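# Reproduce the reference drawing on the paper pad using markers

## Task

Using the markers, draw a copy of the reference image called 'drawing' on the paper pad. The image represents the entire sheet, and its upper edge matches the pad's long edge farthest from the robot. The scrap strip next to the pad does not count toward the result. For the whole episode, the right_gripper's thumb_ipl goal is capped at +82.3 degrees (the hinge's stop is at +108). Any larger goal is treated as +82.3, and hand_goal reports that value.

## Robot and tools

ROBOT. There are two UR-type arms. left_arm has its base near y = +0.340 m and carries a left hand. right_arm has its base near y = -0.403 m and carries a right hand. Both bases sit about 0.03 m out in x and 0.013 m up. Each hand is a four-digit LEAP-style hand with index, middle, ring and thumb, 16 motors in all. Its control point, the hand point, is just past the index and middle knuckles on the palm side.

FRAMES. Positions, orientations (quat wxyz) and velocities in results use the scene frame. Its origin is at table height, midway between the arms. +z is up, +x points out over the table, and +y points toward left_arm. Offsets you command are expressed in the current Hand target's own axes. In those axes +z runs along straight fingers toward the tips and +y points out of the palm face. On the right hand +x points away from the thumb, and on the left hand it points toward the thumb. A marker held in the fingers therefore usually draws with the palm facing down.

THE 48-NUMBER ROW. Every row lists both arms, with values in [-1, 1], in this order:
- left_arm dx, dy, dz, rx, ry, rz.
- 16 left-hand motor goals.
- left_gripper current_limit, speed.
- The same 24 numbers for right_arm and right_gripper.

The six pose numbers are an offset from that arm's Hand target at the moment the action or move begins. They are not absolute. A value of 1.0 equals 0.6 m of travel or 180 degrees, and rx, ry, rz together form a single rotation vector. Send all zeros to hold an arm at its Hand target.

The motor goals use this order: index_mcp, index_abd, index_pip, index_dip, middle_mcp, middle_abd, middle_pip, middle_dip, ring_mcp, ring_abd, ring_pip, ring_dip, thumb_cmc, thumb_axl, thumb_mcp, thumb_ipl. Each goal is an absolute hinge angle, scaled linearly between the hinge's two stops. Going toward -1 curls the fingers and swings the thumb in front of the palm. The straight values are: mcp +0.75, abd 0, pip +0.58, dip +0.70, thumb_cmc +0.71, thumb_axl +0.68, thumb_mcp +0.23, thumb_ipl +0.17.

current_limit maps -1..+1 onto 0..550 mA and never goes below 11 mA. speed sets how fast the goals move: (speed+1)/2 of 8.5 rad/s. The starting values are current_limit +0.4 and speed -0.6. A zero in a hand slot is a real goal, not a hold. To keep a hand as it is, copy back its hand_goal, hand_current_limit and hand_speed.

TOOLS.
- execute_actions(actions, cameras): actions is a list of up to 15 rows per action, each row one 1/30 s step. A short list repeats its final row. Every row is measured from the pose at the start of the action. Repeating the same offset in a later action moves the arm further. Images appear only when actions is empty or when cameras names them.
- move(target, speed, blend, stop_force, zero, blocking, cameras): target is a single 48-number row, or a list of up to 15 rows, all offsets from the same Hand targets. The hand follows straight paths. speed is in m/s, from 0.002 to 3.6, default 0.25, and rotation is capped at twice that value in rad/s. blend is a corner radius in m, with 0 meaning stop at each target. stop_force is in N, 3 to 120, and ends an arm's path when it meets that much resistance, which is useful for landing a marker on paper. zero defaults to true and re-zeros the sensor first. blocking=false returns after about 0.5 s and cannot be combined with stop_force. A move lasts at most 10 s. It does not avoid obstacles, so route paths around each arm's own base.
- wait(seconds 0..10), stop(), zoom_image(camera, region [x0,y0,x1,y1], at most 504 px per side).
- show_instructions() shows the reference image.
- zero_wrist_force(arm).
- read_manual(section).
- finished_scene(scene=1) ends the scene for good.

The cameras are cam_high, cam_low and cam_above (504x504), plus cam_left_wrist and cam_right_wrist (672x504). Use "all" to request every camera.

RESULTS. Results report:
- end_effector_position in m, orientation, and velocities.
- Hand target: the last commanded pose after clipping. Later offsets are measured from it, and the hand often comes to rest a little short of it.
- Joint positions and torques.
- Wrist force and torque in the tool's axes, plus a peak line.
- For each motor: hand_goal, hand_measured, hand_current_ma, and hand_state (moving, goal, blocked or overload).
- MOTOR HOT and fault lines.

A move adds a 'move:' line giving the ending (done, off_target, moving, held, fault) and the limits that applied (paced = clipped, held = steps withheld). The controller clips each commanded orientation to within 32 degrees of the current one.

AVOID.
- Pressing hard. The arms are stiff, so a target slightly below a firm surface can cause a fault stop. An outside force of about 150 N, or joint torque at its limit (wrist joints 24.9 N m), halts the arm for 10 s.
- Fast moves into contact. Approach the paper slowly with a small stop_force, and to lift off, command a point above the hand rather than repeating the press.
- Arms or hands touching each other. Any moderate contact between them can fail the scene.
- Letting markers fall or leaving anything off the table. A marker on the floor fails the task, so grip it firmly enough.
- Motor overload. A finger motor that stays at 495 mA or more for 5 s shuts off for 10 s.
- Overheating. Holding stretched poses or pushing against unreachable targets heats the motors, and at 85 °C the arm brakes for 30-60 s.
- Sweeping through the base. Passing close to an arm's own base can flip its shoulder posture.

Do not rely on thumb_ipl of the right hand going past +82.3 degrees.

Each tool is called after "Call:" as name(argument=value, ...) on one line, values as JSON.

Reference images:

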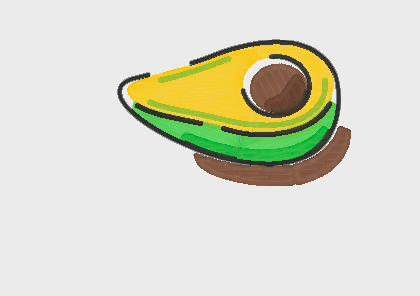

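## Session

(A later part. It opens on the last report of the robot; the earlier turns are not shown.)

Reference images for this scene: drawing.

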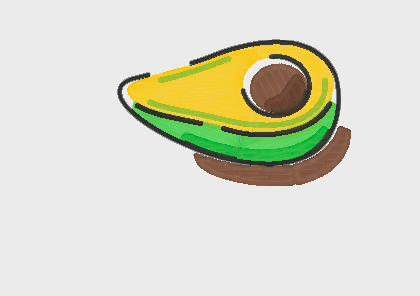

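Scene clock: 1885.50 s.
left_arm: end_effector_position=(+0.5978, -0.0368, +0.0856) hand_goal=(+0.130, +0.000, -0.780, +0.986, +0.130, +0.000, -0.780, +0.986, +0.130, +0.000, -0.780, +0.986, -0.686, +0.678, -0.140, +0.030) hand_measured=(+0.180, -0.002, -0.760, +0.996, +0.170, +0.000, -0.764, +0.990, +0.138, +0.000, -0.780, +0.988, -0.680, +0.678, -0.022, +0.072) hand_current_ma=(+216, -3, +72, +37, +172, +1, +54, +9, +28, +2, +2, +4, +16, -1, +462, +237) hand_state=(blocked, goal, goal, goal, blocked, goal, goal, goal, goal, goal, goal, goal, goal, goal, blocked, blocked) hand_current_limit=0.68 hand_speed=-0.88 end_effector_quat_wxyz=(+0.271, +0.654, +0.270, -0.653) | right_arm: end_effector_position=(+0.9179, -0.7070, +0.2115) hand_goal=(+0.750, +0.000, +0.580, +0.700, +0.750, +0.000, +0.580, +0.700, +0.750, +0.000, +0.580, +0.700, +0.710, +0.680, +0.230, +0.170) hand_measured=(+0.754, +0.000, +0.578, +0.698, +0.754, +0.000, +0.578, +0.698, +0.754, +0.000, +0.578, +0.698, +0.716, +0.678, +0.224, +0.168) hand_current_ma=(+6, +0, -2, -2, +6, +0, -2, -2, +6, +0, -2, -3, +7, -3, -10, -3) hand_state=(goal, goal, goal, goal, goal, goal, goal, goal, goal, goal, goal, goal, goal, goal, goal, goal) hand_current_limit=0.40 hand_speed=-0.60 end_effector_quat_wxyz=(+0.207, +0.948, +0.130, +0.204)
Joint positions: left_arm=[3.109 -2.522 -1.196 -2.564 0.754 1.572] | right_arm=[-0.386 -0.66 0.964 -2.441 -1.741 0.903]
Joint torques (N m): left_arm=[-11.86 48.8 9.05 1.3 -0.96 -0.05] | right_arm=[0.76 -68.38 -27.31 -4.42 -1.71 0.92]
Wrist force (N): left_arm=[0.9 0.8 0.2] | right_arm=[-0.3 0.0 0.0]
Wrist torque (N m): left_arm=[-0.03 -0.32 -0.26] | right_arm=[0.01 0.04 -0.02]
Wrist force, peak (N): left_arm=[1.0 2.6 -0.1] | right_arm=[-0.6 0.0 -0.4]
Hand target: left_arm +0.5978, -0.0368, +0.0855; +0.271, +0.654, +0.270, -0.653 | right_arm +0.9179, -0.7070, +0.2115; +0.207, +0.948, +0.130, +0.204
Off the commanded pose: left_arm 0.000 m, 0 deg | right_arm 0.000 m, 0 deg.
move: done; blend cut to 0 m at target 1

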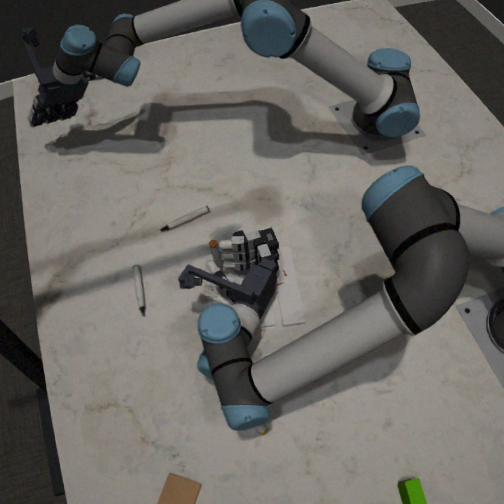

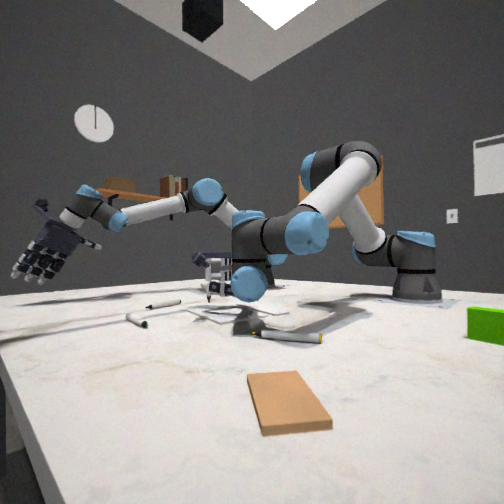

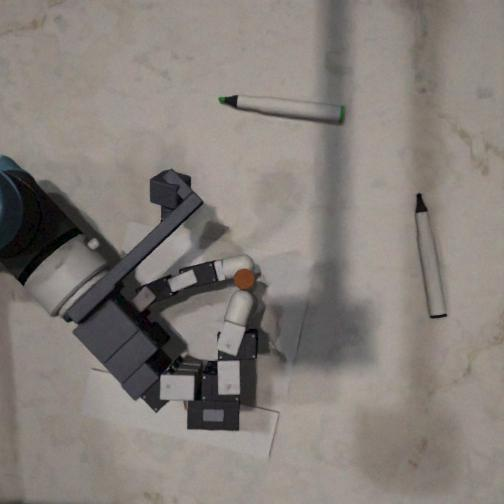

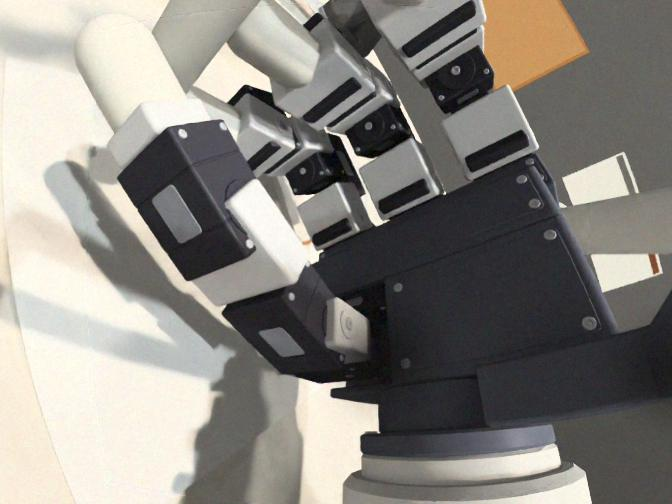

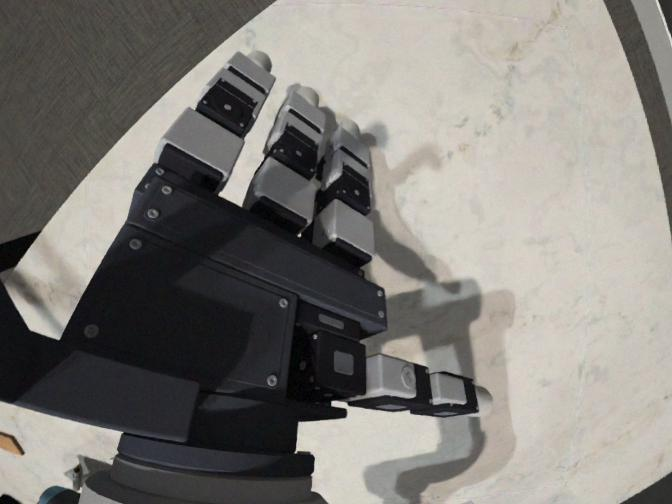

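Call:
move(target=[0.0167,0,0,0,0,0,0.13,0,-0.78,0.985,0.13,0,-0.78,0.985,0.13,0,-0.78,0.985,-0.686,0.677,-0.14,0.03,0.68,-0.88,0,0,0,0,0,0,0.75,0,0.58,0.7,0.75,0,0.58,0.7,0.75,0,0.58,0.7,0.71,0.68,0.23,0.17,0.4,-0.6], speed=0.05)

Call:
move(target=[0.033,0,0,0,0,0,0.13,0,-0.78,0.985,0.13,0,-0.78,0.985,0.13,0,-0.78,0.985,-0.686,0.677,-0.14,0.03,0.68,-0.88,0,0,0,0,0,0,0.75,0,0.58,0.7,0.75,0,0.58,0.7,0.75,0,0.58,0.7,0.71,0.68,0.23,0.17,0.4,-0.6], speed=0.004, stop_force=3)

Call:
move(target=[-0.01667,0,0,0,0,0,0.13,0,-0.78,0.985,0.13,0,-0.78,0.985,0.13,0,-0.78,0.985,-0.686,0.677,-0.14,0.03,0.68,-0.88,0,0,0,0,0,0,0.75,0,0.58,0.7,0.75,0,0.58,0.7,0.75,0,0.58,0.7,0.71,0.68,0.23,0.17,0.4,-0.6], speed=0.03)

Scene clock: 1903.07 s.
left_arm: end_effector_position=(+0.5978, -0.0368, +0.0755) hand_goal=(+0.130, +0.000, -0.780, +0.986, +0.130, +0.000, -0.780, +0.986, +0.130, +0.000, -0.780, +0.986, -0.686, +0.678, -0.140, +0.030) hand_measured=(+0.180, -0.002, -0.760, +0.996, +0.170, +0.000, -0.764, +0.990, +0.138, +0.000, -0.780, +0.988, -0.680, +0.678, -0.022, +0.072) hand_current_ma=(+216, -3, +72, +37, +172, +1, +54, +9, +28, +2, +2, +4, +16, -1, +462, +237) hand_state=(blocked, goal, goal, goal, blocked, goal, goal, goal, goal, goal, goal, goal, goal, goal, blocked, blocked) hand_current_limit=0.68 hand_speed=-0.88 end_effector_quat_wxyz=(+0.271, +0.654, +0.270, -0.653) | right_arm: end_effector_position=(+0.9179, -0.7070, +0.2115) hand_goal=(+0.750, +0.000, +0.580, +0.700, +0.750, +0.000, +0.580, +0.700, +0.750, +0.000, +0.580, +0.700, +0.710, +0.680, +0.230, +0.170) hand_measured=(+0.754, +0.000, +0.578, +0.698, +0.754, +0.000, +0.578, +0.698, +0.754, +0.000, +0.578, +0.698, +0.716, +0.678, +0.224, +0.168) hand_current_ma=(+6, +0, -2, -2, +6, +0, -2, -2, +6, +0, -2, -3, +7, -3, -10, -3) hand_state=(goal, goal, goal, goal, goal, goal, goal, goal, goal, goal, goal, goal, goal, goal, goal, goal) hand_current_limit=0.40 hand_speed=-0.60 end_effector_quat_wxyz=(+0.207, +0.948, +0.130, +0.204)
Joint positions: left_arm=[3.109 -2.536 -1.198 -2.548 0.754 1.572] | right_arm=[-0.386 -0.66 0.964 -2.441 -1.741 0.903]
Joint torques (N m): left_arm=[-12.36 48.74 9.03 1.33 -2.37 -1.65] | right_arm=[1.03 -68.28 -27.72 -4.44 -1.77 0.88]
Wrist force (N): left_arm=[0.9 0.8 0.2] | right_arm=[0.1 0.1 0.0]
Wrist torque (N m): left_arm=[-0.03 -0.32 -0.26] | right_arm=[0.01 -0.01 0.02]
Wrist force, peak (N): left_arm=[1.0 1.2 0.3] | right_arm=[-0.7 -0.1 0.0]
Hand target: left_arm +0.5978, -0.0368, +0.0755; +0.271, +0.654, +0.270, -0.653 | right_arm +0.9179, -0.7070, +0.2115; +0.207, +0.948, +0.130, +0.204
Off the commanded pose: left_arm 0.000 m, 0 deg | right_arm 0.000 m, 0 deg.
move: done

Scene clock: 1907.60 s.
left_arm: end_effector_position=(+0.5978, -0.0368, +0.0618) hand_goal=(+0.130, +0.000, -0.780, +0.986, +0.130, +0.000, -0.780, +0.986, +0.130, +0.000, -0.780, +0.986, -0.686, +0.678, -0.140, +0.030) hand_measured=(+0.180, -0.002, -0.760, +0.996, +0.170, +0.000, -0.764, +0.990, +0.138, +0.000, -0.780, +0.988, -0.682, +0.678, -0.022, +0.072) hand_current_ma=(+216, -5, +72, +37, +172, +0, +54, +9, +28, +2, +2, +4, +13, -1, +462, +237) hand_state=(blocked, goal, goal, goal, blocked, goal, goal, goal, goal, goal, goal, goal, goal, goal, blocked, blocked) hand_current_limit=0.68 hand_speed=-0.88 end_effector_quat_wxyz=(+0.271, +0.654, +0.270, -0.653) | right_arm: end_effector_position=(+0.9179, -0.7070, +0.2115) hand_goal=(+0.750, +0.000, +0.580, +0.700, +0.750, +0.000, +0.580, +0.700, +0.750, +0.000, +0.580, +0.700, +0.710, +0.680, +0.230, +0.170) hand_measured=(+0.754, +0.000, +0.578, +0.698, +0.754, +0.000, +0.578, +0.698, +0.754, +0.000, +0.578, +0.698, +0.716, +0.678, +0.224, +0.168) hand_current_ma=(+6, +0, -2, -2, +6, +0, -2, -2, +6, +0, -2, -3, +7, -3, -10, -3) hand_state=(goal, goal, goal, goal, goal, goal, goal, goal, goal, goal, goal, goal, goal, goal, goal, goal) hand_current_limit=0.40 hand_speed=-0.60 end_effector_quat_wxyz=(+0.207, +0.948, +0.130, +0.204)
Joint positions: left_arm=[3.109 -2.556 -1.199 -2.527 0.754 1.572] | right_arm=[-0.386 -0.66 0.964 -2.441 -1.741 0.903]
Joint torques (N m): left_arm=[-11.59 63.42 12.12 -3.18 -2.47 -1.45] | right_arm=[0.75 -68.67 -27.91 -4.46 -1.62 0.87]
Wrist force (N): left_arm=[-2.4 0.7 0.1] | right_arm=[-0.3 0.0 0.1]
Wrist torque (N m): left_arm=[-0.01 -0.24 -0.17] | right_arm=[-0.01 0.03 -0.02]
Wrist force, peak (N): left_arm=[-3.1 0.9 -0.1] | right_arm=[0.1 0.5 -0.4]
Hand target: left_arm +0.5978, -0.0368, +0.0618; +0.271, +0.654, +0.270, -0.653 (not the last commanded pose) | right_arm +0.9179, -0.7070, +0.2115; +0.207, +0.948, +0.130, +0.204
Off the commanded pose: left_arm 0.006 m, 0 deg | right_arm 0.000 m, 0 deg.
move: contact (left_arm)

Scene clock: 1908.37 s.
left_arm: end_effector_position=(+0.5978, -0.0368, +0.0717) hand_goal=(+0.130, +0.000, -0.780, +0.986, +0.130, +0.000, -0.780, +0.986, +0.130, +0.000, -0.780, +0.986, -0.686, +0.678, -0.140, +0.030) hand_measured=(+0.180, -0.002, -0.760, +0.996, +0.170, +0.000, -0.764, +0.990, +0.138, +0.000, -0.780, +0.988, -0.680, +0.678, -0.022, +0.072) hand_current_ma=(+216, -3, +72, +37, +172, +0, +54, +9, +28, +2, +2, +4, +16, -1, +462, +237) hand_state=(blocked, goal, goal, goal, blocked, goal, goal, goal, goal, goal, goal, goal, goal, goal, blocked, blocked) hand_current_limit=0.68 hand_speed=-0.88 end_effector_quat_wxyz=(+0.271, +0.654, +0.270, -0.653) | right_arm: end_effector_position=(+0.9179, -0.7070, +0.2115) hand_goal=(+0.750, +0.000, +0.580, +0.700, +0.750, +0.000, +0.580, +0.700, +0.750, +0.000, +0.580, +0.700, +0.710, +0.680, +0.230, +0.170) hand_measured=(+0.754, +0.000, +0.578, +0.698, +0.754, +0.000, +0.578, +0.698, +0.754, +0.000, +0.578, +0.698, +0.716, +0.678, +0.224, +0.168) hand_current_ma=(+6, +0, -2, -2, +6, +0, -2, -2, +6, +0, -2, -3, +7, -3, -10, -3) hand_state=(goal, goal, goal, goal, goal, goal, goal, goal, goal, goal, goal, goal, goal, goal, goal, goal) hand_current_limit=0.40 hand_speed=-0.60 end_effector_quat_wxyz=(+0.207, +0.948, +0.130, +0.204)
Joint positions: left_arm=[3.109 -2.542 -1.198 -2.542 0.754 1.572] | right_arm=[-0.386 -0.66 0.964 -2.441 -1.741 0.903]
Joint torques (N m): left_arm=[-10.34 65.55 21.92 -3.25 -2.27 -1.85] | right_arm=[0.3 -68.23 -27.13 -4.45 -1.66 0.86]
Wrist force (N): left_arm=[0.7 0.9 0.2] | right_arm=[0.2 0.1 0.1]
Wrist torque (N m): left_arm=[-0.03 -0.30 -0.27] | right_arm=[0.01 -0.04 0.02]
Wrist force, peak (N): left_arm=[-2.5 0.6 -0.1] | right_arm=[-0.2 0.5 -0.3]
Hand target: left_arm +0.5978, -0.0368, +0.0718; +0.271, +0.654, +0.270, -0.653 | right_arm +0.9179, -0.7070, +0.2115; +0.207, +0.948, +0.130, +0.204
Off the commanded pose: left_arm 0.000 m, 0 deg | right_arm 0.000 m, 0 deg.
move: done

Call:
move(target=[[0.012,-0.011,-0.0167,0,0,0,0.13,0,-0.78,0.985,0.13,0,-0.78,0.985,0.13,0,-0.78,0.985,-0.686,0.677,-0.14,0.03,0.68,-0.88,0,0,0,0,0,0,0.75,0,0.58,0.7,0.75,0,0.58,0.7,0.75,0,0.58,0.7,0.71,0.68,0.23,0.17,0.4,-0.6],[0.016,-0.011,-0.0167,0,0,0,0.13,0,-0.78,0.985,0.13,0,-0.78,0.985,0.13,0,-0.78,0.985,-0.686,0.677,-0.14,0.03,0.68,-0.88,0,0,0,0,0,0,0.75,0,0.58,0.7,0.75,0,0.58,0.7,0.75,0,0.58,0.7,0.71,0.68,0.23,0.17,0.4,-0.6],[0.016,0.011,0.0167,0,0,0,0.13,0,-0.78,0.985,0.13,0,-0.78,0.985,0.13,0,-0.78,0.985,-0.686,0.677,-0.14,0.03,0.68,-0.88,0,0,0,0,0,0,0.75,0,0.58,0.7,0.75,0,0.58,0.7,0.75,0,0.58,0.7,0.71,0.68,0.23,0.17,0.4,-0.6],[0,0.011,0.0167,0,0,0,0.13,0,-0.78,0.985,0.13,0,-0.78,0.985,0.13,0,-0.78,0.985,-0.686,0.677,-0.14,0.03,0.68,-0.88,0,0,0,0,0,0,0.75,0,0.58,0.7,0.75,0,0.58,0.7,0.75,0,0.58,0.7,0.71,0.68,0.23,0.17,0.4,-0.6],[-0.15,-0.4714,0,0,0,0,0.13,0,-0.78,0.985,0.13,0,-0.78,0.985,0.13,0,-0.78,0.985,-0.686,0.677,-0.14,0.03,0.68,-0.88,0,0,0,0,0,0,0.75,0,0.58,0.7,0.75,0,0.58,0.7,0.75,0,0.58,0.7,0.71,0.68,0.23,0.17,0.4,-0.6]], speed=[0.05,0.02,0.03,0.05,0.25], blend=[0.001,0.001,0,0.005,0], cameras=["cam_above"])

Call:
zoom_image(camera="cam_above", region=[100, 215, 320, 435])

Scene clock: 1927.80 s.
left_arm: end_effector_position=(+0.3977, +0.1632, +0.1613) hand_goal=(+0.130, +0.000, -0.780, +0.986, +0.130, +0.000, -0.780, +0.986, +0.130, +0.000, -0.780, +0.986, -0.686, +0.678, -0.140, +0.030) hand_measured=(+0.180, -0.002, -0.760, +0.996, +0.170, +0.000, -0.764, +0.990, +0.138, +0.000, -0.780, +0.988, -0.680, +0.678, -0.022, +0.072) hand_current_ma=(+216, -3, +72, +37, +171, +1, +54, +9, +28, +2, +2, +4, +16, -1, +462, +237) hand_state=(blocked, goal, goal, goal, blocked, goal, goal, goal, goal, goal, goal, goal, goal, goal, blocked, blocked) hand_current_limit=0.68 hand_speed=-0.88 end_effector_quat_wxyz=(+0.271, +0.654, +0.270, -0.653) | right_arm: end_effector_position=(+0.9179, -0.7070, +0.2115) hand_goal=(+0.750, +0.000, +0.580, +0.700, +0.750, +0.000, +0.580, +0.700, +0.750, +0.000, +0.580, +0.700, +0.710, +0.680, +0.230, +0.170) hand_measured=(+0.754, +0.000, +0.578, +0.698, +0.754, +0.000, +0.578, +0.698, +0.754, +0.000, +0.578, +0.698, +0.716, +0.678, +0.224, +0.168) hand_current_ma=(+6, +0, -2, -2, +6, +0, -2, -2, +6, +0, -2, -3, +7, -3, -10, -3) hand_state=(goal, goal, goal, goal, goal, goal, goal, goal, goal, goal, goal, goal, goal, goal, goal, goal) hand_current_limit=0.40 hand_speed=-0.60 end_effector_quat_wxyz=(+0.207, +0.948, +0.130, +0.204)
Joint positions: left_arm=[3.523 -2 -1.93 -2.353 1.168 1.572] | right_arm=[-0.386 -0.66 0.964 -2.441 -1.741 0.903]
Joint torques (N m): left_arm=[14.82 43.07 5.8 -3.86 2.42 -2.18] | right_arm=[0.75 -68.06 -27.8 -4.46 -1.69 0.86]
Wrist force (N): left_arm=[1.1 0.8 0.0] | right_arm=[-0.1 0.0 -0.1]
Wrist torque (N m): left_arm=[0.03 -0.37 -0.12] | right_arm=[0.01 0.01 -0.01]
Wrist force, peak (N): left_arm=[0.8 2.6 0.5] | right_arm=[-0.6 -0.3 -0.1]
Hand target: left_arm +0.3977, +0.1633, +0.1613; +0.271, +0.654, +0.270, -0.653 | right_arm +0.9179, -0.7070, +0.2115; +0.207, +0.948, +0.130, +0.204
Off the commanded pose: left_arm 0.000 m, 0 deg | right_arm 0.000 m, 0 deg.
move: done; blend cut to 0.0048 m at target 4
Images, in order (width x height): cam_above 504x504.

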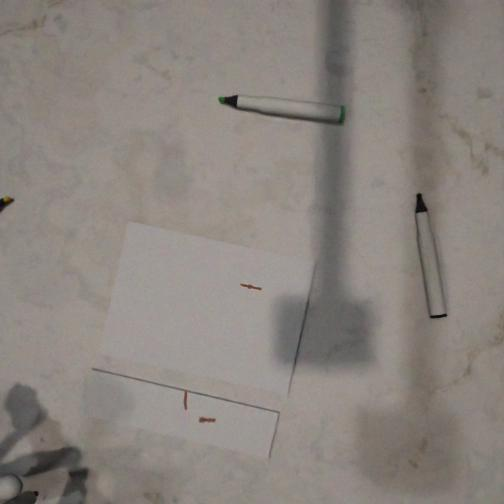

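Scaled by 2.291 from the camera's 504x504 image, which has a finer 720x720 frame.

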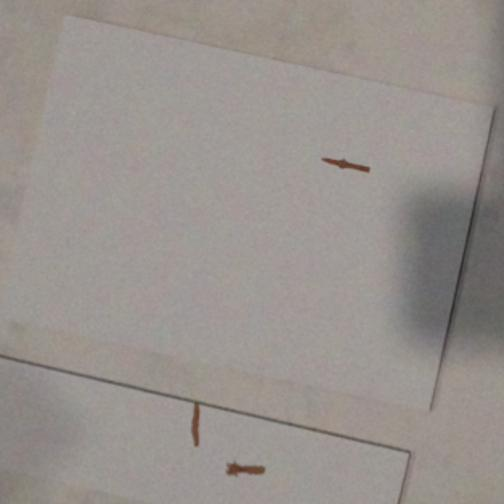

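Call:
zoom_image(camera="cam_above", region=[220, 260, 290, 310])

Call:
zoom_image(camera="cam_above", region=[85, 335, 145, 385])

Call:
zoom_image(camera="cam_above", region=[270, 240, 330, 290])

Call:
zoom_image(camera="cam_above", region=[110, 205, 170, 255])

Call:
zoom_image(camera="cam_above", region=[260, 365, 320, 415])

Scaled by 7.200 from the camera's 504x504 image, which has a finer 720x720 frame.

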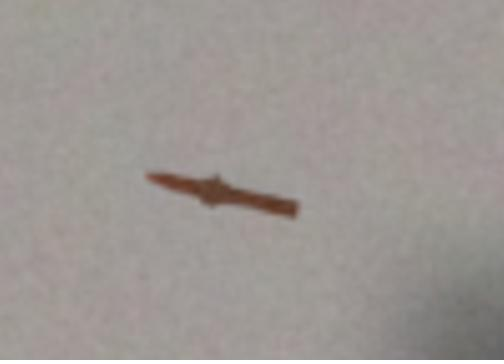

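Scaled by 8.400 from the camera's 504x504 image, which has a finer 720x720 frame.

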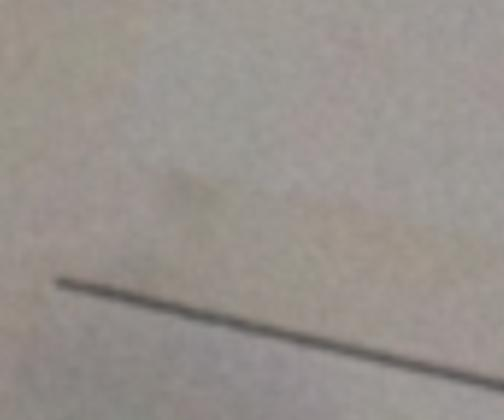

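Scaled by 8.400 from the camera's 504x504 image, which has a finer 720x720 frame.

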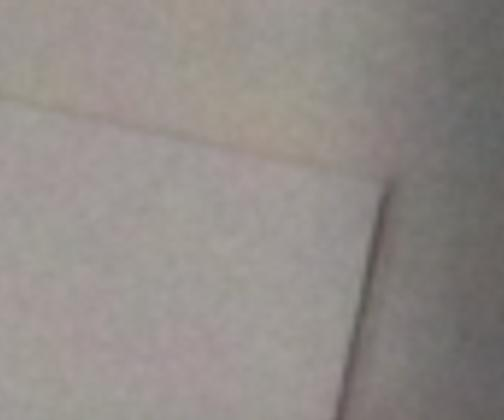

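Scaled by 8.400 from the camera's 504x504 image, which has a finer 720x720 frame.

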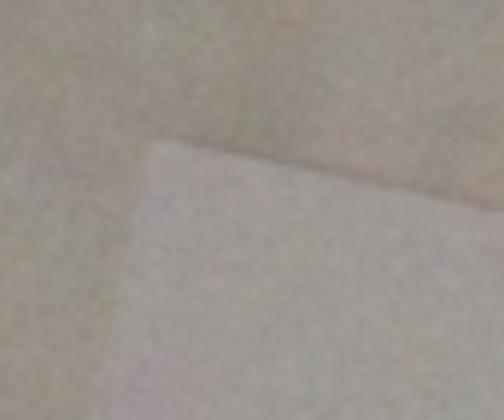

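Scaled by 8.400 from the camera's 504x504 image, which has a finer 720x720 frame.

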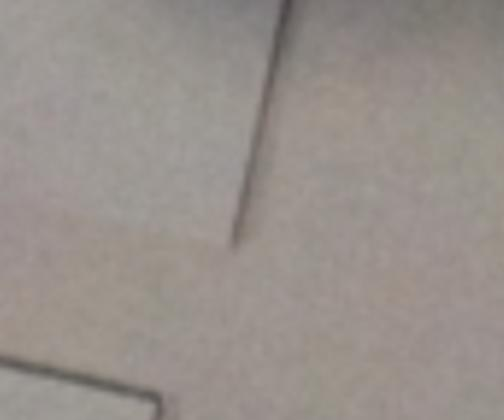

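Call:
move(target=[[0.1022,0.40647,0.02454,0,0,0,0.13,0,-0.78,0.985,0.13,0,-0.78,0.985,0.13,0,-0.78,0.985,-0.686,0.677,-0.14,0.03,0.68,-0.88,0,0,0,0,0,0,0.75,0,0.58,0.7,0.75,0,0.58,0.7,0.75,0,0.58,0.7,0.71,0.68,0.23,0.17,0.4,-0.6],[0.14917,0.40647,0.02454,0,0,0,0.13,0,-0.78,0.985,0.13,0,-0.78,0.985,0.13,0,-0.78,0.985,-0.686,0.677,-0.14,0.03,0.68,-0.88,0,0,0,0,0,0,0.75,0,0.58,0.7,0.75,0,0.58,0.7,0.75,0,0.58,0.7,0.71,0.68,0.23,0.17,0.4,-0.6]], speed=[0.25,0.08], blend=[0.005,0])

Call:
move(target=[[0.010,-0.02758,-0.05447,0,0,0,0.13,0,-0.78,0.985,0.13,0,-0.78,0.985,0.13,0,-0.78,0.985,-0.686,0.677,-0.14,0.03,0.68,-0.88,0,0,0,0,0,0,0.75,0,0.58,0.7,0.75,0,0.58,0.7,0.75,0,0.58,0.7,0.71,0.68,0.23,0.17,0.4,-0.6],[0.0163,-0.02758,-0.05447,0,0,0,0.13,0,-0.78,0.985,0.13,0,-0.78,0.985,0.13,0,-0.78,0.985,-0.686,0.677,-0.14,0.03,0.68,-0.88,0,0,0,0,0,0,0.75,0,0.58,0.7,0.75,0,0.58,0.7,0.75,0,0.58,0.7,0.71,0.68,0.23,0.17,0.4,-0.6],[0.0163,-0.02186,-0.03332,0,0,0,0.13,0,-0.78,0.985,0.13,0,-0.78,0.985,0.13,0,-0.78,0.985,-0.686,0.677,-0.14,0.03,0.68,-0.88,0,0,0,0,0,0,0.75,0,0.58,0.7,0.75,0,0.58,0.7,0.75,0,0.58,0.7,0.71,0.68,0.23,0.17,0.4,-0.6],[0.0163,-0.00933,-0.00574,0,0,0,0.13,0,-0.78,0.985,0.13,0,-0.78,0.985,0.13,0,-0.78,0.985,-0.686,0.677,-0.14,0.03,0.68,-0.88,0,0,0,0,0,0,0.75,0,0.58,0.7,0.75,0,0.58,0.7,0.75,0,0.58,0.7,0.71,0.68,0.23,0.17,0.4,-0.6],[0.0163,0.00881,0.01908,0,0,0,0.13,0,-0.78,0.985,0.13,0,-0.78,0.985,0.13,0,-0.78,0.985,-0.686,0.677,-0.14,0.03,0.68,-0.88,0,0,0,0,0,0,0.75,0,0.58,0.7,0.75,0,0.58,0.7,0.75,0,0.58,0.7,0.71,0.68,0.23,0.17,0.4,-0.6],[0.0163,0.02322,0.02941,0,0,0,0.13,0,-0.78,0.985,0.13,0,-0.78,0.985,0.13,0,-0.78,0.985,-0.686,0.677,-0.14,0.03,0.68,-0.88,0,0,0,0,0,0,0.75,0,0.58,0.7,0.75,0,0.58,0.7,0.75,0,0.58,0.7,0.71,0.68,0.23,0.17,0.4,-0.6],[0.0163,0.04127,0.03332,0,0,0,0.13,0,-0.78,0.985,0.13,0,-0.78,0.985,0.13,0,-0.78,0.985,-0.686,0.677,-0.14,0.03,0.68,-0.88,0,0,0,0,0,0,0.75,0,0.58,0.7,0.75,0,0.58,0.7,0.75,0,0.58,0.7,0.71,0.68,0.23,0.17,0.4,-0.6],[0.0163,0.05712,0.0332,0,0,0,0.13,0,-0.78,0.985,0.13,0,-0.78,0.985,0.13,0,-0.78,0.985,-0.686,0.677,-0.14,0.03,0.68,-0.88,0,0,0,0,0,0,0.75,0,0.58,0.7,0.75,0,0.58,0.7,0.75,0,0.58,0.7,0.71,0.68,0.23,0.17,0.4,-0.6],[0.0163,0.05817,0.0355,0,0,0,0.13,0,-0.78,0.985,0.13,0,-0.78,0.985,0.13,0,-0.78,0.985,-0.686,0.677,-0.14,0.03,0.68,-0.88,0,0,0,0,0,0,0.75,0,0.58,0.7,0.75,0,0.58,0.7,0.75,0,0.58,0.7,0.71,0.68,0.23,0.17,0.4,-0.6],[0.0163,0.04209,0.03677,0,0,0,0.13,0,-0.78,0.985,0.13,0,-0.78,0.985,0.13,0,-0.78,0.985,-0.686,0.677,-0.14,0.03,0.68,-0.88,0,0,0,0,0,0,0.75,0,0.58,0.7,0.75,0,0.58,0.7,0.75,0,0.58,0.7,0.71,0.68,0.23,0.17,0.4,-0.6],[0.0163,0.02289,0.03263,0,0,0,0.13,0,-0.78,0.985,0.13,0,-0.78,0.985,0.13,0,-0.78,0.985,-0.686,0.677,-0.14,0.03,0.68,-0.88,0,0,0,0,0,0,0.75,0,0.58,0.7,0.75,0,0.58,0.7,0.75,0,0.58,0.7,0.71,0.68,0.23,0.17,0.4,-0.6],[0.0163,0.00665,0.02252,0,0,0,0.13,0,-0.78,0.985,0.13,0,-0.78,0.985,0.13,0,-0.78,0.985,-0.686,0.677,-0.14,0.03,0.68,-0.88,0,0,0,0,0,0,0.75,0,0.58,0.7,0.75,0,0.58,0.7,0.75,0,0.58,0.7,0.71,0.68,0.23,0.17,0.4,-0.6],[0.0163,-0.01602,-0.01126,0,0,0,0.13,0,-0.78,0.985,0.13,0,-0.78,0.985,0.13,0,-0.78,0.985,-0.686,0.677,-0.14,0.03,0.68,-0.88,0,0,0,0,0,0,0.75,0,0.58,0.7,0.75,0,0.58,0.7,0.75,0,0.58,0.7,0.71,0.68,0.23,0.17,0.4,-0.6],[0.0163,-0.02975,-0.05102,0,0,0,0.13,0,-0.78,0.985,0.13,0,-0.78,0.985,0.13,0,-0.78,0.985,-0.686,0.677,-0.14,0.03,0.68,-0.88,0,0,0,0,0,0,0.75,0,0.58,0.7,0.75,0,0.58,0.7,0.75,0,0.58,0.7,0.71,0.68,0.23,0.17,0.4,-0.6],[0,-0.02975,-0.05102,0,0,0,0.13,0,-0.78,0.985,0.13,0,-0.78,0.985,0.13,0,-0.78,0.985,-0.686,0.677,-0.14,0.03,0.68,-0.88,0,0,0,0,0,0,0.75,0,0.58,0.7,0.75,0,0.58,0.7,0.75,0,0.58,0.7,0.71,0.68,0.23,0.17,0.4,-0.6]], speed=[0.06,0.02,0.035,0.035,0.035,0.035,0.035,0.035,0.035,0.035,0.035,0.035,0.035,0.035,0.05], blend=[0.001,0.0005,0.003,0.003,0.003,0.003,0.003,0.0003,0.0003,0.003,0.003,0.003,0.003,0.0005,0], cameras=["cam_above"])

Scene clock: 2109.20 s.
left_arm: end_effector_position=(+0.5599, -0.0196, +0.0723) hand_goal=(+0.130, +0.000, -0.780, +0.986, +0.130, +0.000, -0.780, +0.986, +0.130, +0.000, -0.780, +0.986, -0.686, +0.678, -0.140, +0.030) hand_measured=(+0.180, -0.002, -0.760, +0.996, +0.170, +0.000, -0.764, +0.990, +0.138, +0.000, -0.780, +0.988, -0.680, +0.678, -0.022, +0.072) hand_current_ma=(+216, -3, +72, +37, +171, +1, +54, +9, +28, +2, +2, +4, +16, -1, +462, +237) hand_state=(blocked, goal, goal, goal, blocked, goal, goal, goal, goal, goal, goal, goal, goal, goal, blocked, blocked) hand_current_limit=0.68 hand_speed=-0.88 end_effector_quat_wxyz=(+0.271, +0.654, +0.270, -0.653) | right_arm: end_effector_position=(+0.9179, -0.7070, +0.2115) hand_goal=(+0.750, +0.000, +0.580, +0.700, +0.750, +0.000, +0.580, +0.700, +0.750, +0.000, +0.580, +0.700, +0.710, +0.680, +0.230, +0.170) hand_measured=(+0.754, +0.000, +0.578, +0.698, +0.754, +0.000, +0.578, +0.698, +0.754, +0.000, +0.578, +0.698, +0.716, +0.678, +0.224, +0.168) hand_current_ma=(+6, +0, -2, -2, +6, +0, -2, -2, +6, +0, -2, -3, +7, -3, -10, -3) hand_state=(goal, goal, goal, goal, goal, goal, goal, goal, goal, goal, goal, goal, goal, goal, goal, goal) hand_current_limit=0.40 hand_speed=-0.60 end_effector_quat_wxyz=(+0.207, +0.948, +0.130, +0.204)
Joint positions: left_arm=[3.134 -2.459 -1.369 -2.454 0.779 1.572] | right_arm=[-0.386 -0.66 0.964 -2.441 -1.741 0.903]
Joint torques (N m): left_arm=[-12.19 44.22 21.29 1.29 -2.44 2.73] | right_arm=[0.74 -68.63 -26.83 -4.38 -1.68 0.82]
Wrist force (N): left_arm=[0.7 1.0 -0.5] | right_arm=[-0.2 0.1 -0.1]
Wrist torque (N m): left_arm=[0.08 -0.30 -0.26] | right_arm=[0.01 0.03 -0.01]
Wrist force, peak (N): left_arm=[0.5 2.6 0.1] | right_arm=[-0.3 0.5 -0.3]
Hand target: left_arm +0.5599, -0.0196, +0.0722; +0.271, +0.654, +0.270, -0.653 | right_arm +0.9179, -0.7070, +0.2115; +0.207, +0.948, +0.130, +0.204
Off the commanded pose: left_arm 0.000 m, 0 deg | right_arm 0.000 m, 0 deg.
move: done

Scene clock: 2115.30 s.
left_arm: end_effector_position=(+0.5689, +0.0146, +0.0721) hand_goal=(+0.130, +0.000, -0.780, +0.986, +0.130, +0.000, -0.780, +0.986, +0.130, +0.000, -0.780, +0.986, -0.686, +0.678, -0.140, +0.030) hand_measured=(+0.180, -0.002, -0.760, +0.996, +0.170, +0.000, -0.764, +0.990, +0.138, +0.000, -0.780, +0.988, -0.680, +0.678, -0.022, +0.072) hand_current_ma=(+216, -3, +72, +37, +171, +1, +54, +9, +28, +2, +2, +4, +16, -1, +462, +237) hand_state=(blocked, goal, goal, goal, blocked, goal, goal, goal, goal, goal, goal, goal, goal, goal, blocked, blocked) hand_current_limit=0.68 hand_speed=-0.88 end_effector_quat_wxyz=(+0.271, +0.654, +0.270, -0.653) | right_arm: end_effector_position=(+0.9179, -0.7070, +0.2115) hand_goal=(+0.750, +0.000, +0.580, +0.700, +0.750, +0.000, +0.580, +0.700, +0.750, +0.000, +0.580, +0.700, +0.710, +0.680, +0.230, +0.170) hand_measured=(+0.754, +0.000, +0.578, +0.698, +0.754, +0.000, +0.578, +0.698, +0.754, +0.000, +0.578, +0.698, +0.716, +0.678, +0.224, +0.168) hand_current_ma=(+6, +0, -2, -2, +6, +0, -2, -2, +6, +0, -2, -3, +7, -3, -10, -3) hand_state=(goal, goal, goal, goal, goal, goal, goal, goal, goal, goal, goal, goal, goal, goal, goal, goal) hand_current_limit=0.40 hand_speed=-0.60 end_effector_quat_wxyz=(+0.207, +0.948, +0.130, +0.204)
Joint positions: left_arm=[3.188 -2.464 -1.358 -2.459 0.833 1.572] | right_arm=[-0.386 -0.66 0.964 -2.441 -1.741 0.903]
Joint torques (N m): left_arm=[15.64 61.66 21.29 -3.34 2.34 1.12] | right_arm=[1.14 -68.32 -27.13 -4.33 -1.7 0.87]
Wrist force (N): left_arm=[0.5 0.9 -0.3] | right_arm=[0.0 0.0 0.1]
Wrist torque (N m): left_arm=[0.06 -0.26 -0.25] | right_arm=[-0.01 -0.01 0.01]
Wrist force, peak (N): left_arm=[0.7 1.5 0.0] | right_arm=[-0.5 0.4 -0.2]
Hand target: left_arm +0.5689, +0.0146, +0.0722; +0.271, +0.654, +0.270, -0.653 | right_arm +0.9179, -0.7070, +0.2115; +0.207, +0.948, +0.130, +0.204
Off the commanded pose: left_arm 0.000 m, 0 deg | right_arm 0.000 m, 0 deg.
move: done
Images, in order (width x height): cam_above 504x504.

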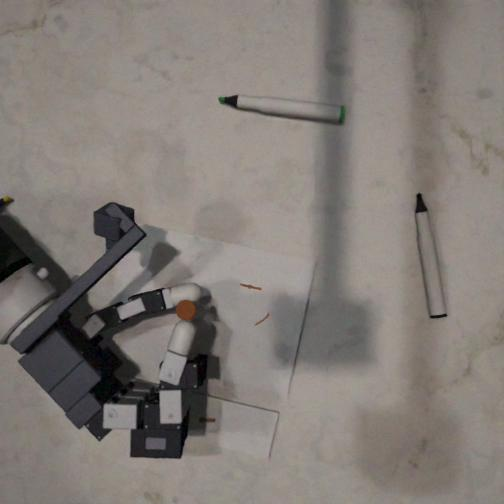

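Call:
zoom_image(camera="cam_above", region=[220, 260, 290, 340])

Scaled by 6.300 from the camera's 504x504 image, which has a finer 720x720 frame.

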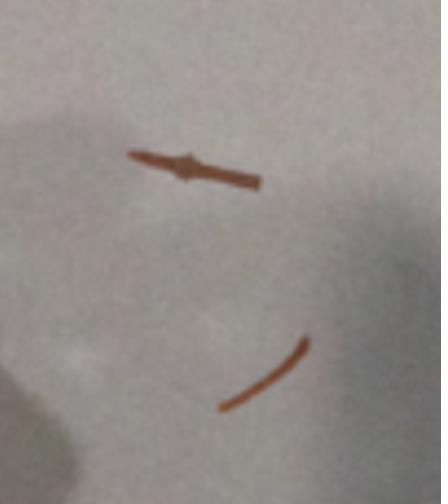

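Call:
move(target=[0.0283,0.0004,0.004,0,0,0,0.13,0,-0.78,0.985,0.13,0,-0.78,0.985,0.13,0,-0.78,0.985,-0.686,0.677,-0.14,0.03,0.68,-0.88,0,0,0,0,0,0,0.75,0,0.58,0.7,0.75,0,0.58,0.7,0.75,0,0.58,0.7,0.71,0.68,0.23,0.17,0.4,-0.6], speed=0.004, stop_force=3)

Call:
move(target=[-0.01667,0,0,0,0,0,0.13,0,-0.78,0.985,0.13,0,-0.78,0.985,0.13,0,-0.78,0.985,-0.686,0.677,-0.14,0.03,0.68,-0.88,0,0,0,0,0,0,0.75,0,0.58,0.7,0.75,0,0.58,0.7,0.75,0,0.58,0.7,0.71,0.68,0.23,0.17,0.4,-0.6], speed=0.03)

Scene clock: 2137.33 s.
left_arm: end_effector_position=(+0.5679, +0.0134, +0.0616) hand_goal=(+0.130, +0.000, -0.780, +0.986, +0.130, +0.000, -0.780, +0.986, +0.130, +0.000, -0.780, +0.986, -0.686, +0.678, -0.140, +0.030) hand_measured=(+0.180, -0.002, -0.760, +0.996, +0.170, +0.000, -0.764, +0.990, +0.138, +0.000, -0.780, +0.988, -0.682, +0.678, -0.022, +0.072) hand_current_ma=(+216, -5, +72, +37, +171, +0, +54, +9, +28, +2, +2, +4, +13, -1, +462, +237) hand_state=(blocked, goal, goal, goal, blocked, goal, goal, goal, goal, goal, goal, goal, goal, goal, blocked, blocked) hand_current_limit=0.68 hand_speed=-0.88 end_effector_quat_wxyz=(+0.271, +0.654, +0.270, -0.653) | right_arm: end_effector_position=(+0.9179, -0.7070, +0.2115) hand_goal=(+0.750, +0.000, +0.580, +0.700, +0.750, +0.000, +0.580, +0.700, +0.750, +0.000, +0.580, +0.700, +0.710, +0.680, +0.230, +0.170) hand_measured=(+0.754, +0.000, +0.578, +0.698, +0.754, +0.000, +0.578, +0.698, +0.754, +0.000, +0.578, +0.698, +0.716, +0.678, +0.224, +0.168) hand_current_ma=(+6, +0, -2, -2, +6, +0, -2, -2, +6, +0, -2, -3, +7, -3, -10, -3) hand_state=(goal, goal, goal, goal, goal, goal, goal, goal, goal, goal, goal, goal, goal, goal, goal, goal) hand_current_limit=0.40 hand_speed=-0.60 end_effector_quat_wxyz=(+0.207, +0.948, +0.130, +0.204)
Joint positions: left_arm=[3.186 -2.479 -1.362 -2.441 0.831 1.572] | right_arm=[-0.386 -0.66 0.964 -2.441 -1.741 0.903]
Joint torques (N m): left_arm=[-5.07 60.4 19.3 -3.22 -0.77 1.39] | right_arm=[0.55 -68.23 -26.64 -4.31 -1.66 0.95]
Wrist force (N): left_arm=[-2.6 0.9 -0.5] | right_arm=[-0.2 0.2 -0.3]
Wrist torque (N m): left_arm=[0.06 -0.16 -0.17] | right_arm=[0.04 0.04 -0.01]
Wrist force, peak (N): left_arm=[-3.2 0.8 -0.5] | right_arm=[-0.5 0.0 -0.3]
Hand target: left_arm +0.5680, +0.0134, +0.0616; +0.271, +0.654, +0.270, -0.653 (not the last commanded pose) | right_arm +0.9179, -0.7070, +0.2115; +0.207, +0.948, +0.130, +0.204
Off the commanded pose: left_arm 0.006 m, 0 deg | right_arm 0.000 m, 0 deg.
move: contact (left_arm)

Scene clock: 2138.10 s.
left_arm: end_effector_position=(+0.5679, +0.0134, +0.0715) hand_goal=(+0.130, +0.000, -0.780, +0.986, +0.130, +0.000, -0.780, +0.986, +0.130, +0.000, -0.780, +0.986, -0.686, +0.678, -0.140, +0.030) hand_measured=(+0.180, -0.002, -0.760, +0.996, +0.170, +0.000, -0.764, +0.990, +0.138, +0.000, -0.780, +0.988, -0.680, +0.678, -0.022, +0.072) hand_current_ma=(+216, -3, +72, +37, +171, +0, +54, +9, +28, +2, +2, +4, +16, -1, +462, +237) hand_state=(blocked, goal, goal, goal, blocked, goal, goal, goal, goal, goal, goal, goal, goal, goal, blocked, blocked) hand_current_limit=0.68 hand_speed=-0.88 end_effector_quat_wxyz=(+0.271, +0.654, +0.270, -0.653) | right_arm: end_effector_position=(+0.9179, -0.7070, +0.2115) hand_goal=(+0.750, +0.000, +0.580, +0.700, +0.750, +0.000, +0.580, +0.700, +0.750, +0.000, +0.580, +0.700, +0.710, +0.680, +0.230, +0.170) hand_measured=(+0.754, +0.000, +0.578, +0.698, +0.754, +0.000, +0.578, +0.698, +0.754, +0.000, +0.578, +0.698, +0.716, +0.678, +0.224, +0.168) hand_current_ma=(+6, +0, -2, -2, +6, +0, -2, -2, +6, +0, -2, -3, +7, -3, -10, -3) hand_state=(goal, goal, goal, goal, goal, goal, goal, goal, goal, goal, goal, goal, goal, goal, goal, goal) hand_current_limit=0.40 hand_speed=-0.60 end_effector_quat_wxyz=(+0.207, +0.948, +0.130, +0.204)
Joint positions: left_arm=[3.186 -2.464 -1.361 -2.457 0.831 1.572] | right_arm=[-0.386 -0.66 0.964 -2.441 -1.741 0.903]
Joint torques (N m): left_arm=[1.4 62.82 20.72 -3.61 0.86 0.49] | right_arm=[0.96 -68.36 -26.31 -4.42 -1.63 0.84]
Wrist force (N): left_arm=[0.5 1.0 -0.2] | right_arm=[-0.1 0.0 -0.2]
Wrist torque (N m): left_arm=[0.06 -0.25 -0.26] | right_arm=[0.01 0.02 0.00]
Wrist force, peak (N): left_arm=[-2.6 1.0 -0.4] | right_arm=[-0.5 0.0 0.1]
Hand target: left_arm +0.5679, +0.0135, +0.0716; +0.271, +0.654, +0.270, -0.653 | right_arm +0.9179, -0.7070, +0.2115; +0.207, +0.948, +0.130, +0.204
Off the commanded pose: left_arm 0.000 m, 0 deg | right_arm 0.000 m, 0 deg.
move: done

Call:
move(target=[[0.010,0.00176,-0.00589,0,0,0,0.13,0,-0.78,0.985,0.13,0,-0.78,0.985,0.13,0,-0.78,0.985,-0.686,0.677,-0.14,0.03,0.68,-0.88,0,0,0,0,0,0,0.75,0,0.58,0.7,0.75,0,0.58,0.7,0.75,0,0.58,0.7,0.71,0.68,0.23,0.17,0.4,-0.6],[0.0165,0.00176,-0.00589,0,0,0,0.13,0,-0.78,0.985,0.13,0,-0.78,0.985,0.13,0,-0.78,0.985,-0.686,0.677,-0.14,0.03,0.68,-0.88,0,0,0,0,0,0,0.75,0,0.58,0.7,0.75,0,0.58,0.7,0.75,0,0.58,0.7,0.71,0.68,0.23,0.17,0.4,-0.6],[0.0165,0.00748,0.01526,0,0,0,0.13,0,-0.78,0.985,0.13,0,-0.78,0.985,0.13,0,-0.78,0.985,-0.686,0.677,-0.14,0.03,0.68,-0.88,0,0,0,0,0,0,0.75,0,0.58,0.7,0.75,0,0.58,0.7,0.75,0,0.58,0.7,0.71,0.68,0.23,0.17,0.4,-0.6],[0.0165,0.02001,0.04284,0,0,0,0.13,0,-0.78,0.985,0.13,0,-0.78,0.985,0.13,0,-0.78,0.985,-0.686,0.677,-0.14,0.03,0.68,-0.88,0,0,0,0,0,0,0.75,0,0.58,0.7,0.75,0,0.58,0.7,0.75,0,0.58,0.7,0.71,0.68,0.23,0.17,0.4,-0.6],[0.0165,0.03815,0.06766,0,0,0,0.13,0,-0.78,0.985,0.13,0,-0.78,0.985,0.13,0,-0.78,0.985,-0.686,0.677,-0.14,0.03,0.68,-0.88,0,0,0,0,0,0,0.75,0,0.58,0.7,0.75,0,0.58,0.7,0.75,0,0.58,0.7,0.71,0.68,0.23,0.17,0.4,-0.6],[0.0165,0.05256,0.07799,0,0,0,0.13,0,-0.78,0.985,0.13,0,-0.78,0.985,0.13,0,-0.78,0.985,-0.686,0.677,-0.14,0.03,0.68,-0.88,0,0,0,0,0,0,0.75,0,0.58,0.7,0.75,0,0.58,0.7,0.75,0,0.58,0.7,0.71,0.68,0.23,0.17,0.4,-0.6],[0.0165,0.07061,0.0819,0,0,0,0.13,0,-0.78,0.985,0.13,0,-0.78,0.985,0.13,0,-0.78,0.985,-0.686,0.677,-0.14,0.03,0.68,-0.88,0,0,0,0,0,0,0.75,0,0.58,0.7,0.75,0,0.58,0.7,0.75,0,0.58,0.7,0.71,0.68,0.23,0.17,0.4,-0.6],[0.0165,0.08646,0.08178,0,0,0,0.13,0,-0.78,0.985,0.13,0,-0.78,0.985,0.13,0,-0.78,0.985,-0.686,0.677,-0.14,0.03,0.68,-0.88,0,0,0,0,0,0,0.75,0,0.58,0.7,0.75,0,0.58,0.7,0.75,0,0.58,0.7,0.71,0.68,0.23,0.17,0.4,-0.6],[0.0165,0.08751,0.08408,0,0,0,0.13,0,-0.78,0.985,0.13,0,-0.78,0.985,0.13,0,-0.78,0.985,-0.686,0.677,-0.14,0.03,0.68,-0.88,0,0,0,0,0,0,0.75,0,0.58,0.7,0.75,0,0.58,0.7,0.75,0,0.58,0.7,0.71,0.68,0.23,0.17,0.4,-0.6],[0.0165,0.07143,0.08535,0,0,0,0.13,0,-0.78,0.985,0.13,0,-0.78,0.985,0.13,0,-0.78,0.985,-0.686,0.677,-0.14,0.03,0.68,-0.88,0,0,0,0,0,0,0.75,0,0.58,0.7,0.75,0,0.58,0.7,0.75,0,0.58,0.7,0.71,0.68,0.23,0.17,0.4,-0.6],[0.0165,0.05223,0.08121,0,0,0,0.13,0,-0.78,0.985,0.13,0,-0.78,0.985,0.13,0,-0.78,0.985,-0.686,0.677,-0.14,0.03,0.68,-0.88,0,0,0,0,0,0,0.75,0,0.58,0.7,0.75,0,0.58,0.7,0.75,0,0.58,0.7,0.71,0.68,0.23,0.17,0.4,-0.6],[0.0165,0.03599,0.0711,0,0,0,0.13,0,-0.78,0.985,0.13,0,-0.78,0.985,0.13,0,-0.78,0.985,-0.686,0.677,-0.14,0.03,0.68,-0.88,0,0,0,0,0,0,0.75,0,0.58,0.7,0.75,0,0.58,0.7,0.75,0,0.58,0.7,0.71,0.68,0.23,0.17,0.4,-0.6],[0.0165,0.01332,0.03732,0,0,0,0.13,0,-0.78,0.985,0.13,0,-0.78,0.985,0.13,0,-0.78,0.985,-0.686,0.677,-0.14,0.03,0.68,-0.88,0,0,0,0,0,0,0.75,0,0.58,0.7,0.75,0,0.58,0.7,0.75,0,0.58,0.7,0.71,0.68,0.23,0.17,0.4,-0.6],[0.0165,-0.00041,-0.00244,0,0,0,0.13,0,-0.78,0.985,0.13,0,-0.78,0.985,0.13,0,-0.78,0.985,-0.686,0.677,-0.14,0.03,0.68,-0.88,0,0,0,0,0,0,0.75,0,0.58,0.7,0.75,0,0.58,0.7,0.75,0,0.58,0.7,0.71,0.68,0.23,0.17,0.4,-0.6],[0,0.02934,0.04858,0,0,0,0.13,0,-0.78,0.985,0.13,0,-0.78,0.985,0.13,0,-0.78,0.985,-0.686,0.677,-0.14,0.03,0.68,-0.88,0,0,0,0,0,0,0.75,0,0.58,0.7,0.75,0,0.58,0.7,0.75,0,0.58,0.7,0.71,0.68,0.23,0.17,0.4,-0.6]], speed=[0.06,0.02,0.035,0.035,0.035,0.035,0.035,0.035,0.035,0.035,0.035,0.035,0.035,0.035,0.07], blend=[0.001,0.0002,0.003,0.003,0.003,0.003,0.003,0.0003,0.0003,0.003,0.003,0.003,0.003,0.0002,0])

Call:
move(target=[-0.15,-0.4714,0,0,0,0,0.13,0,-0.78,0.985,0.13,0,-0.78,0.985,0.13,0,-0.78,0.985,-0.686,0.677,-0.14,0.03,0.68,-0.88,0,0,0,0,0,0,0.75,0,0.58,0.7,0.75,0,0.58,0.7,0.75,0,0.58,0.7,0.71,0.68,0.23,0.17,0.4,-0.6], speed=0.3, cameras=["cam_above"])

Call:
zoom_image(camera="cam_above", region=[150, 240, 300, 360])

Scene clock: 2185.40 s.
left_arm: end_effector_position=(+0.5598, -0.0195, +0.0716) hand_goal=(+0.130, +0.000, -0.780, +0.986, +0.130, +0.000, -0.780, +0.986, +0.130, +0.000, -0.780, +0.986, -0.686, +0.678, -0.140, +0.030) hand_measured=(+0.180, -0.002, -0.762, +0.996, +0.170, +0.000, -0.764, +0.990, +0.138, +0.000, -0.780, +0.988, -0.680, +0.678, -0.022, +0.072) hand_current_ma=(+214, -3, +68, +37, +170, +0, +53, +10, +25, +2, +1, +4, +16, -1, +462, +237) hand_state=(blocked, goal, goal, goal, blocked, goal, goal, goal, goal, goal, goal, goal, goal, goal, blocked, blocked) hand_current_limit=0.68 hand_speed=-0.88 end_effector_quat_wxyz=(+0.271, +0.654, +0.270, -0.653) | right_arm: end_effector_position=(+0.9179, -0.7070, +0.2115) hand_goal=(+0.750, +0.000, +0.580, +0.700, +0.750, +0.000, +0.580, +0.700, +0.750, +0.000, +0.580, +0.700, +0.710, +0.680, +0.230, +0.170) hand_measured=(+0.754, +0.000, +0.578, +0.698, +0.754, +0.000, +0.578, +0.698, +0.754, +0.000, +0.578, +0.698, +0.716, +0.678, +0.224, +0.168) hand_current_ma=(+6, +0, -2, -2, +6, +0, -2, -2, +6, +0, -2, -3, +7, -3, -10, -3) hand_state=(goal, goal, goal, goal, goal, goal, goal, goal, goal, goal, goal, goal, goal, goal, goal, goal) hand_current_limit=0.40 hand_speed=-0.60 end_effector_quat_wxyz=(+0.207, +0.948, +0.130, +0.204)
Joint positions: left_arm=[3.134 -2.46 -1.369 -2.453 0.78 1.572] | right_arm=[-0.386 -0.66 0.964 -2.441 -1.741 0.903]
Joint torques (N m): left_arm=[-11.74 62.07 7.48 -3.34 -2.6 -0.43] | right_arm=[0.98 -67.92 -26.47 -4.41 -1.65 0.84]
Wrist force (N): left_arm=[0.8 0.9 -0.3] | right_arm=[0.1 -0.1 -0.2]
Wrist torque (N m): left_arm=[0.04 -0.31 -0.25] | right_arm=[-0.01 -0.01 0.01]
Wrist force, peak (N): left_arm=[-2.8 1.9 -0.3] | right_arm=[-0.5 -0.4 -0.1]
Hand target: left_arm +0.5598, -0.0196, +0.0716; +0.271, +0.654, +0.270, -0.653 | right_arm +0.9179, -0.7070, +0.2115; +0.207, +0.948, +0.130, +0.204
Off the commanded pose: left_arm 0.000 m, 0 deg | right_arm 0.000 m, 0 deg.
move: done

Scene clock: 2187.07 s.
left_arm: end_effector_position=(+0.3596, +0.1804, +0.1611) hand_goal=(+0.130, +0.000, -0.780, +0.986, +0.130, +0.000, -0.780, +0.986, +0.130, +0.000, -0.780, +0.986, -0.686, +0.678, -0.140, +0.030) hand_measured=(+0.180, -0.002, -0.762, +0.996, +0.170, +0.000, -0.764, +0.990, +0.138, +0.000, -0.780, +0.988, -0.680, +0.678, -0.022, +0.072) hand_current_ma=(+214, -3, +68, +37, +170, +1, +53, +10, +25, +2, +1, +4, +16, -1, +462, +237) hand_state=(blocked, goal, goal, goal, blocked, goal, goal, goal, goal, goal, goal, goal, goal, goal, blocked, blocked) hand_current_limit=0.68 hand_speed=-0.88 end_effector_quat_wxyz=(+0.271, +0.654, +0.270, -0.653) | right_arm: end_effector_position=(+0.9179, -0.7070, +0.2115) hand_goal=(+0.750, +0.000, +0.580, +0.700, +0.750, +0.000, +0.580, +0.700, +0.750, +0.000, +0.580, +0.700, +0.710, +0.680, +0.230, +0.170) hand_measured=(+0.754, +0.000, +0.578, +0.698, +0.754, +0.000, +0.578, +0.698, +0.754, +0.000, +0.578, +0.698, +0.716, +0.678, +0.224, +0.168) hand_current_ma=(+6, +0, -2, -2, +6, +0, -2, -2, +6, +0, -2, -3, +7, -3, -10, -3) hand_state=(goal, goal, goal, goal, goal, goal, goal, goal, goal, goal, goal, goal, goal, goal, goal, goal) hand_current_limit=0.40 hand_speed=-0.60 end_effector_quat_wxyz=(+0.207, +0.948, +0.130, +0.204)
Joint positions: left_arm=[3.595 -1.934 -2.036 -2.312 1.24 1.572] | right_arm=[-0.386 -0.66 0.964 -2.441 -1.741 0.903]
Joint torques (N m): left_arm=[15.69 38.51 4.55 -4 2.36 -2.15] | right_arm=[0.44 -67.74 -26.65 -4.38 -1.68 0.98]
Wrist force (N): left_arm=[1.1 1.1 -0.4] | right_arm=[0.1 0.0 -0.1]
Wrist torque (N m): left_arm=[0.09 -0.38 -0.17] | right_arm=[0.01 0.00 0.01]
Wrist force, peak (N): left_arm=[1.0 2.7 -0.4] | right_arm=[-0.1 0.5 0.3]
Hand target: left_arm +0.3596, +0.1805, +0.1611; +0.271, +0.654, +0.270, -0.653 | right_arm +0.9179, -0.7070, +0.2115; +0.207, +0.948, +0.130, +0.204
Off the commanded pose: left_arm 0.000 m, 0 deg | right_arm 0.000 m, 0 deg.
move: done
Images, in order (width x height): cam_above 504x504.

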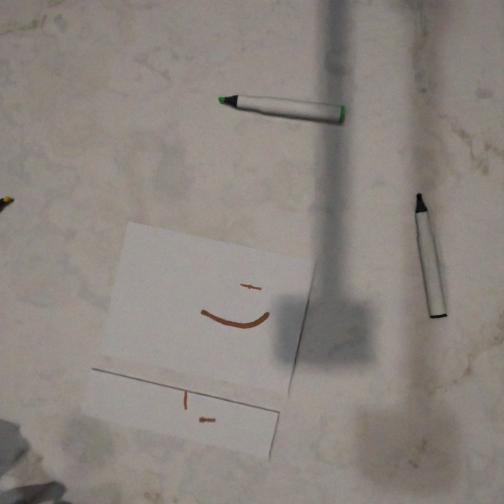

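Scaled by 3.360 from the camera's 504x504 image, which has a finer 720x720 frame.

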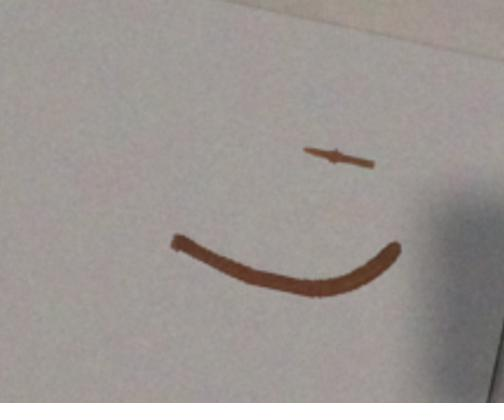

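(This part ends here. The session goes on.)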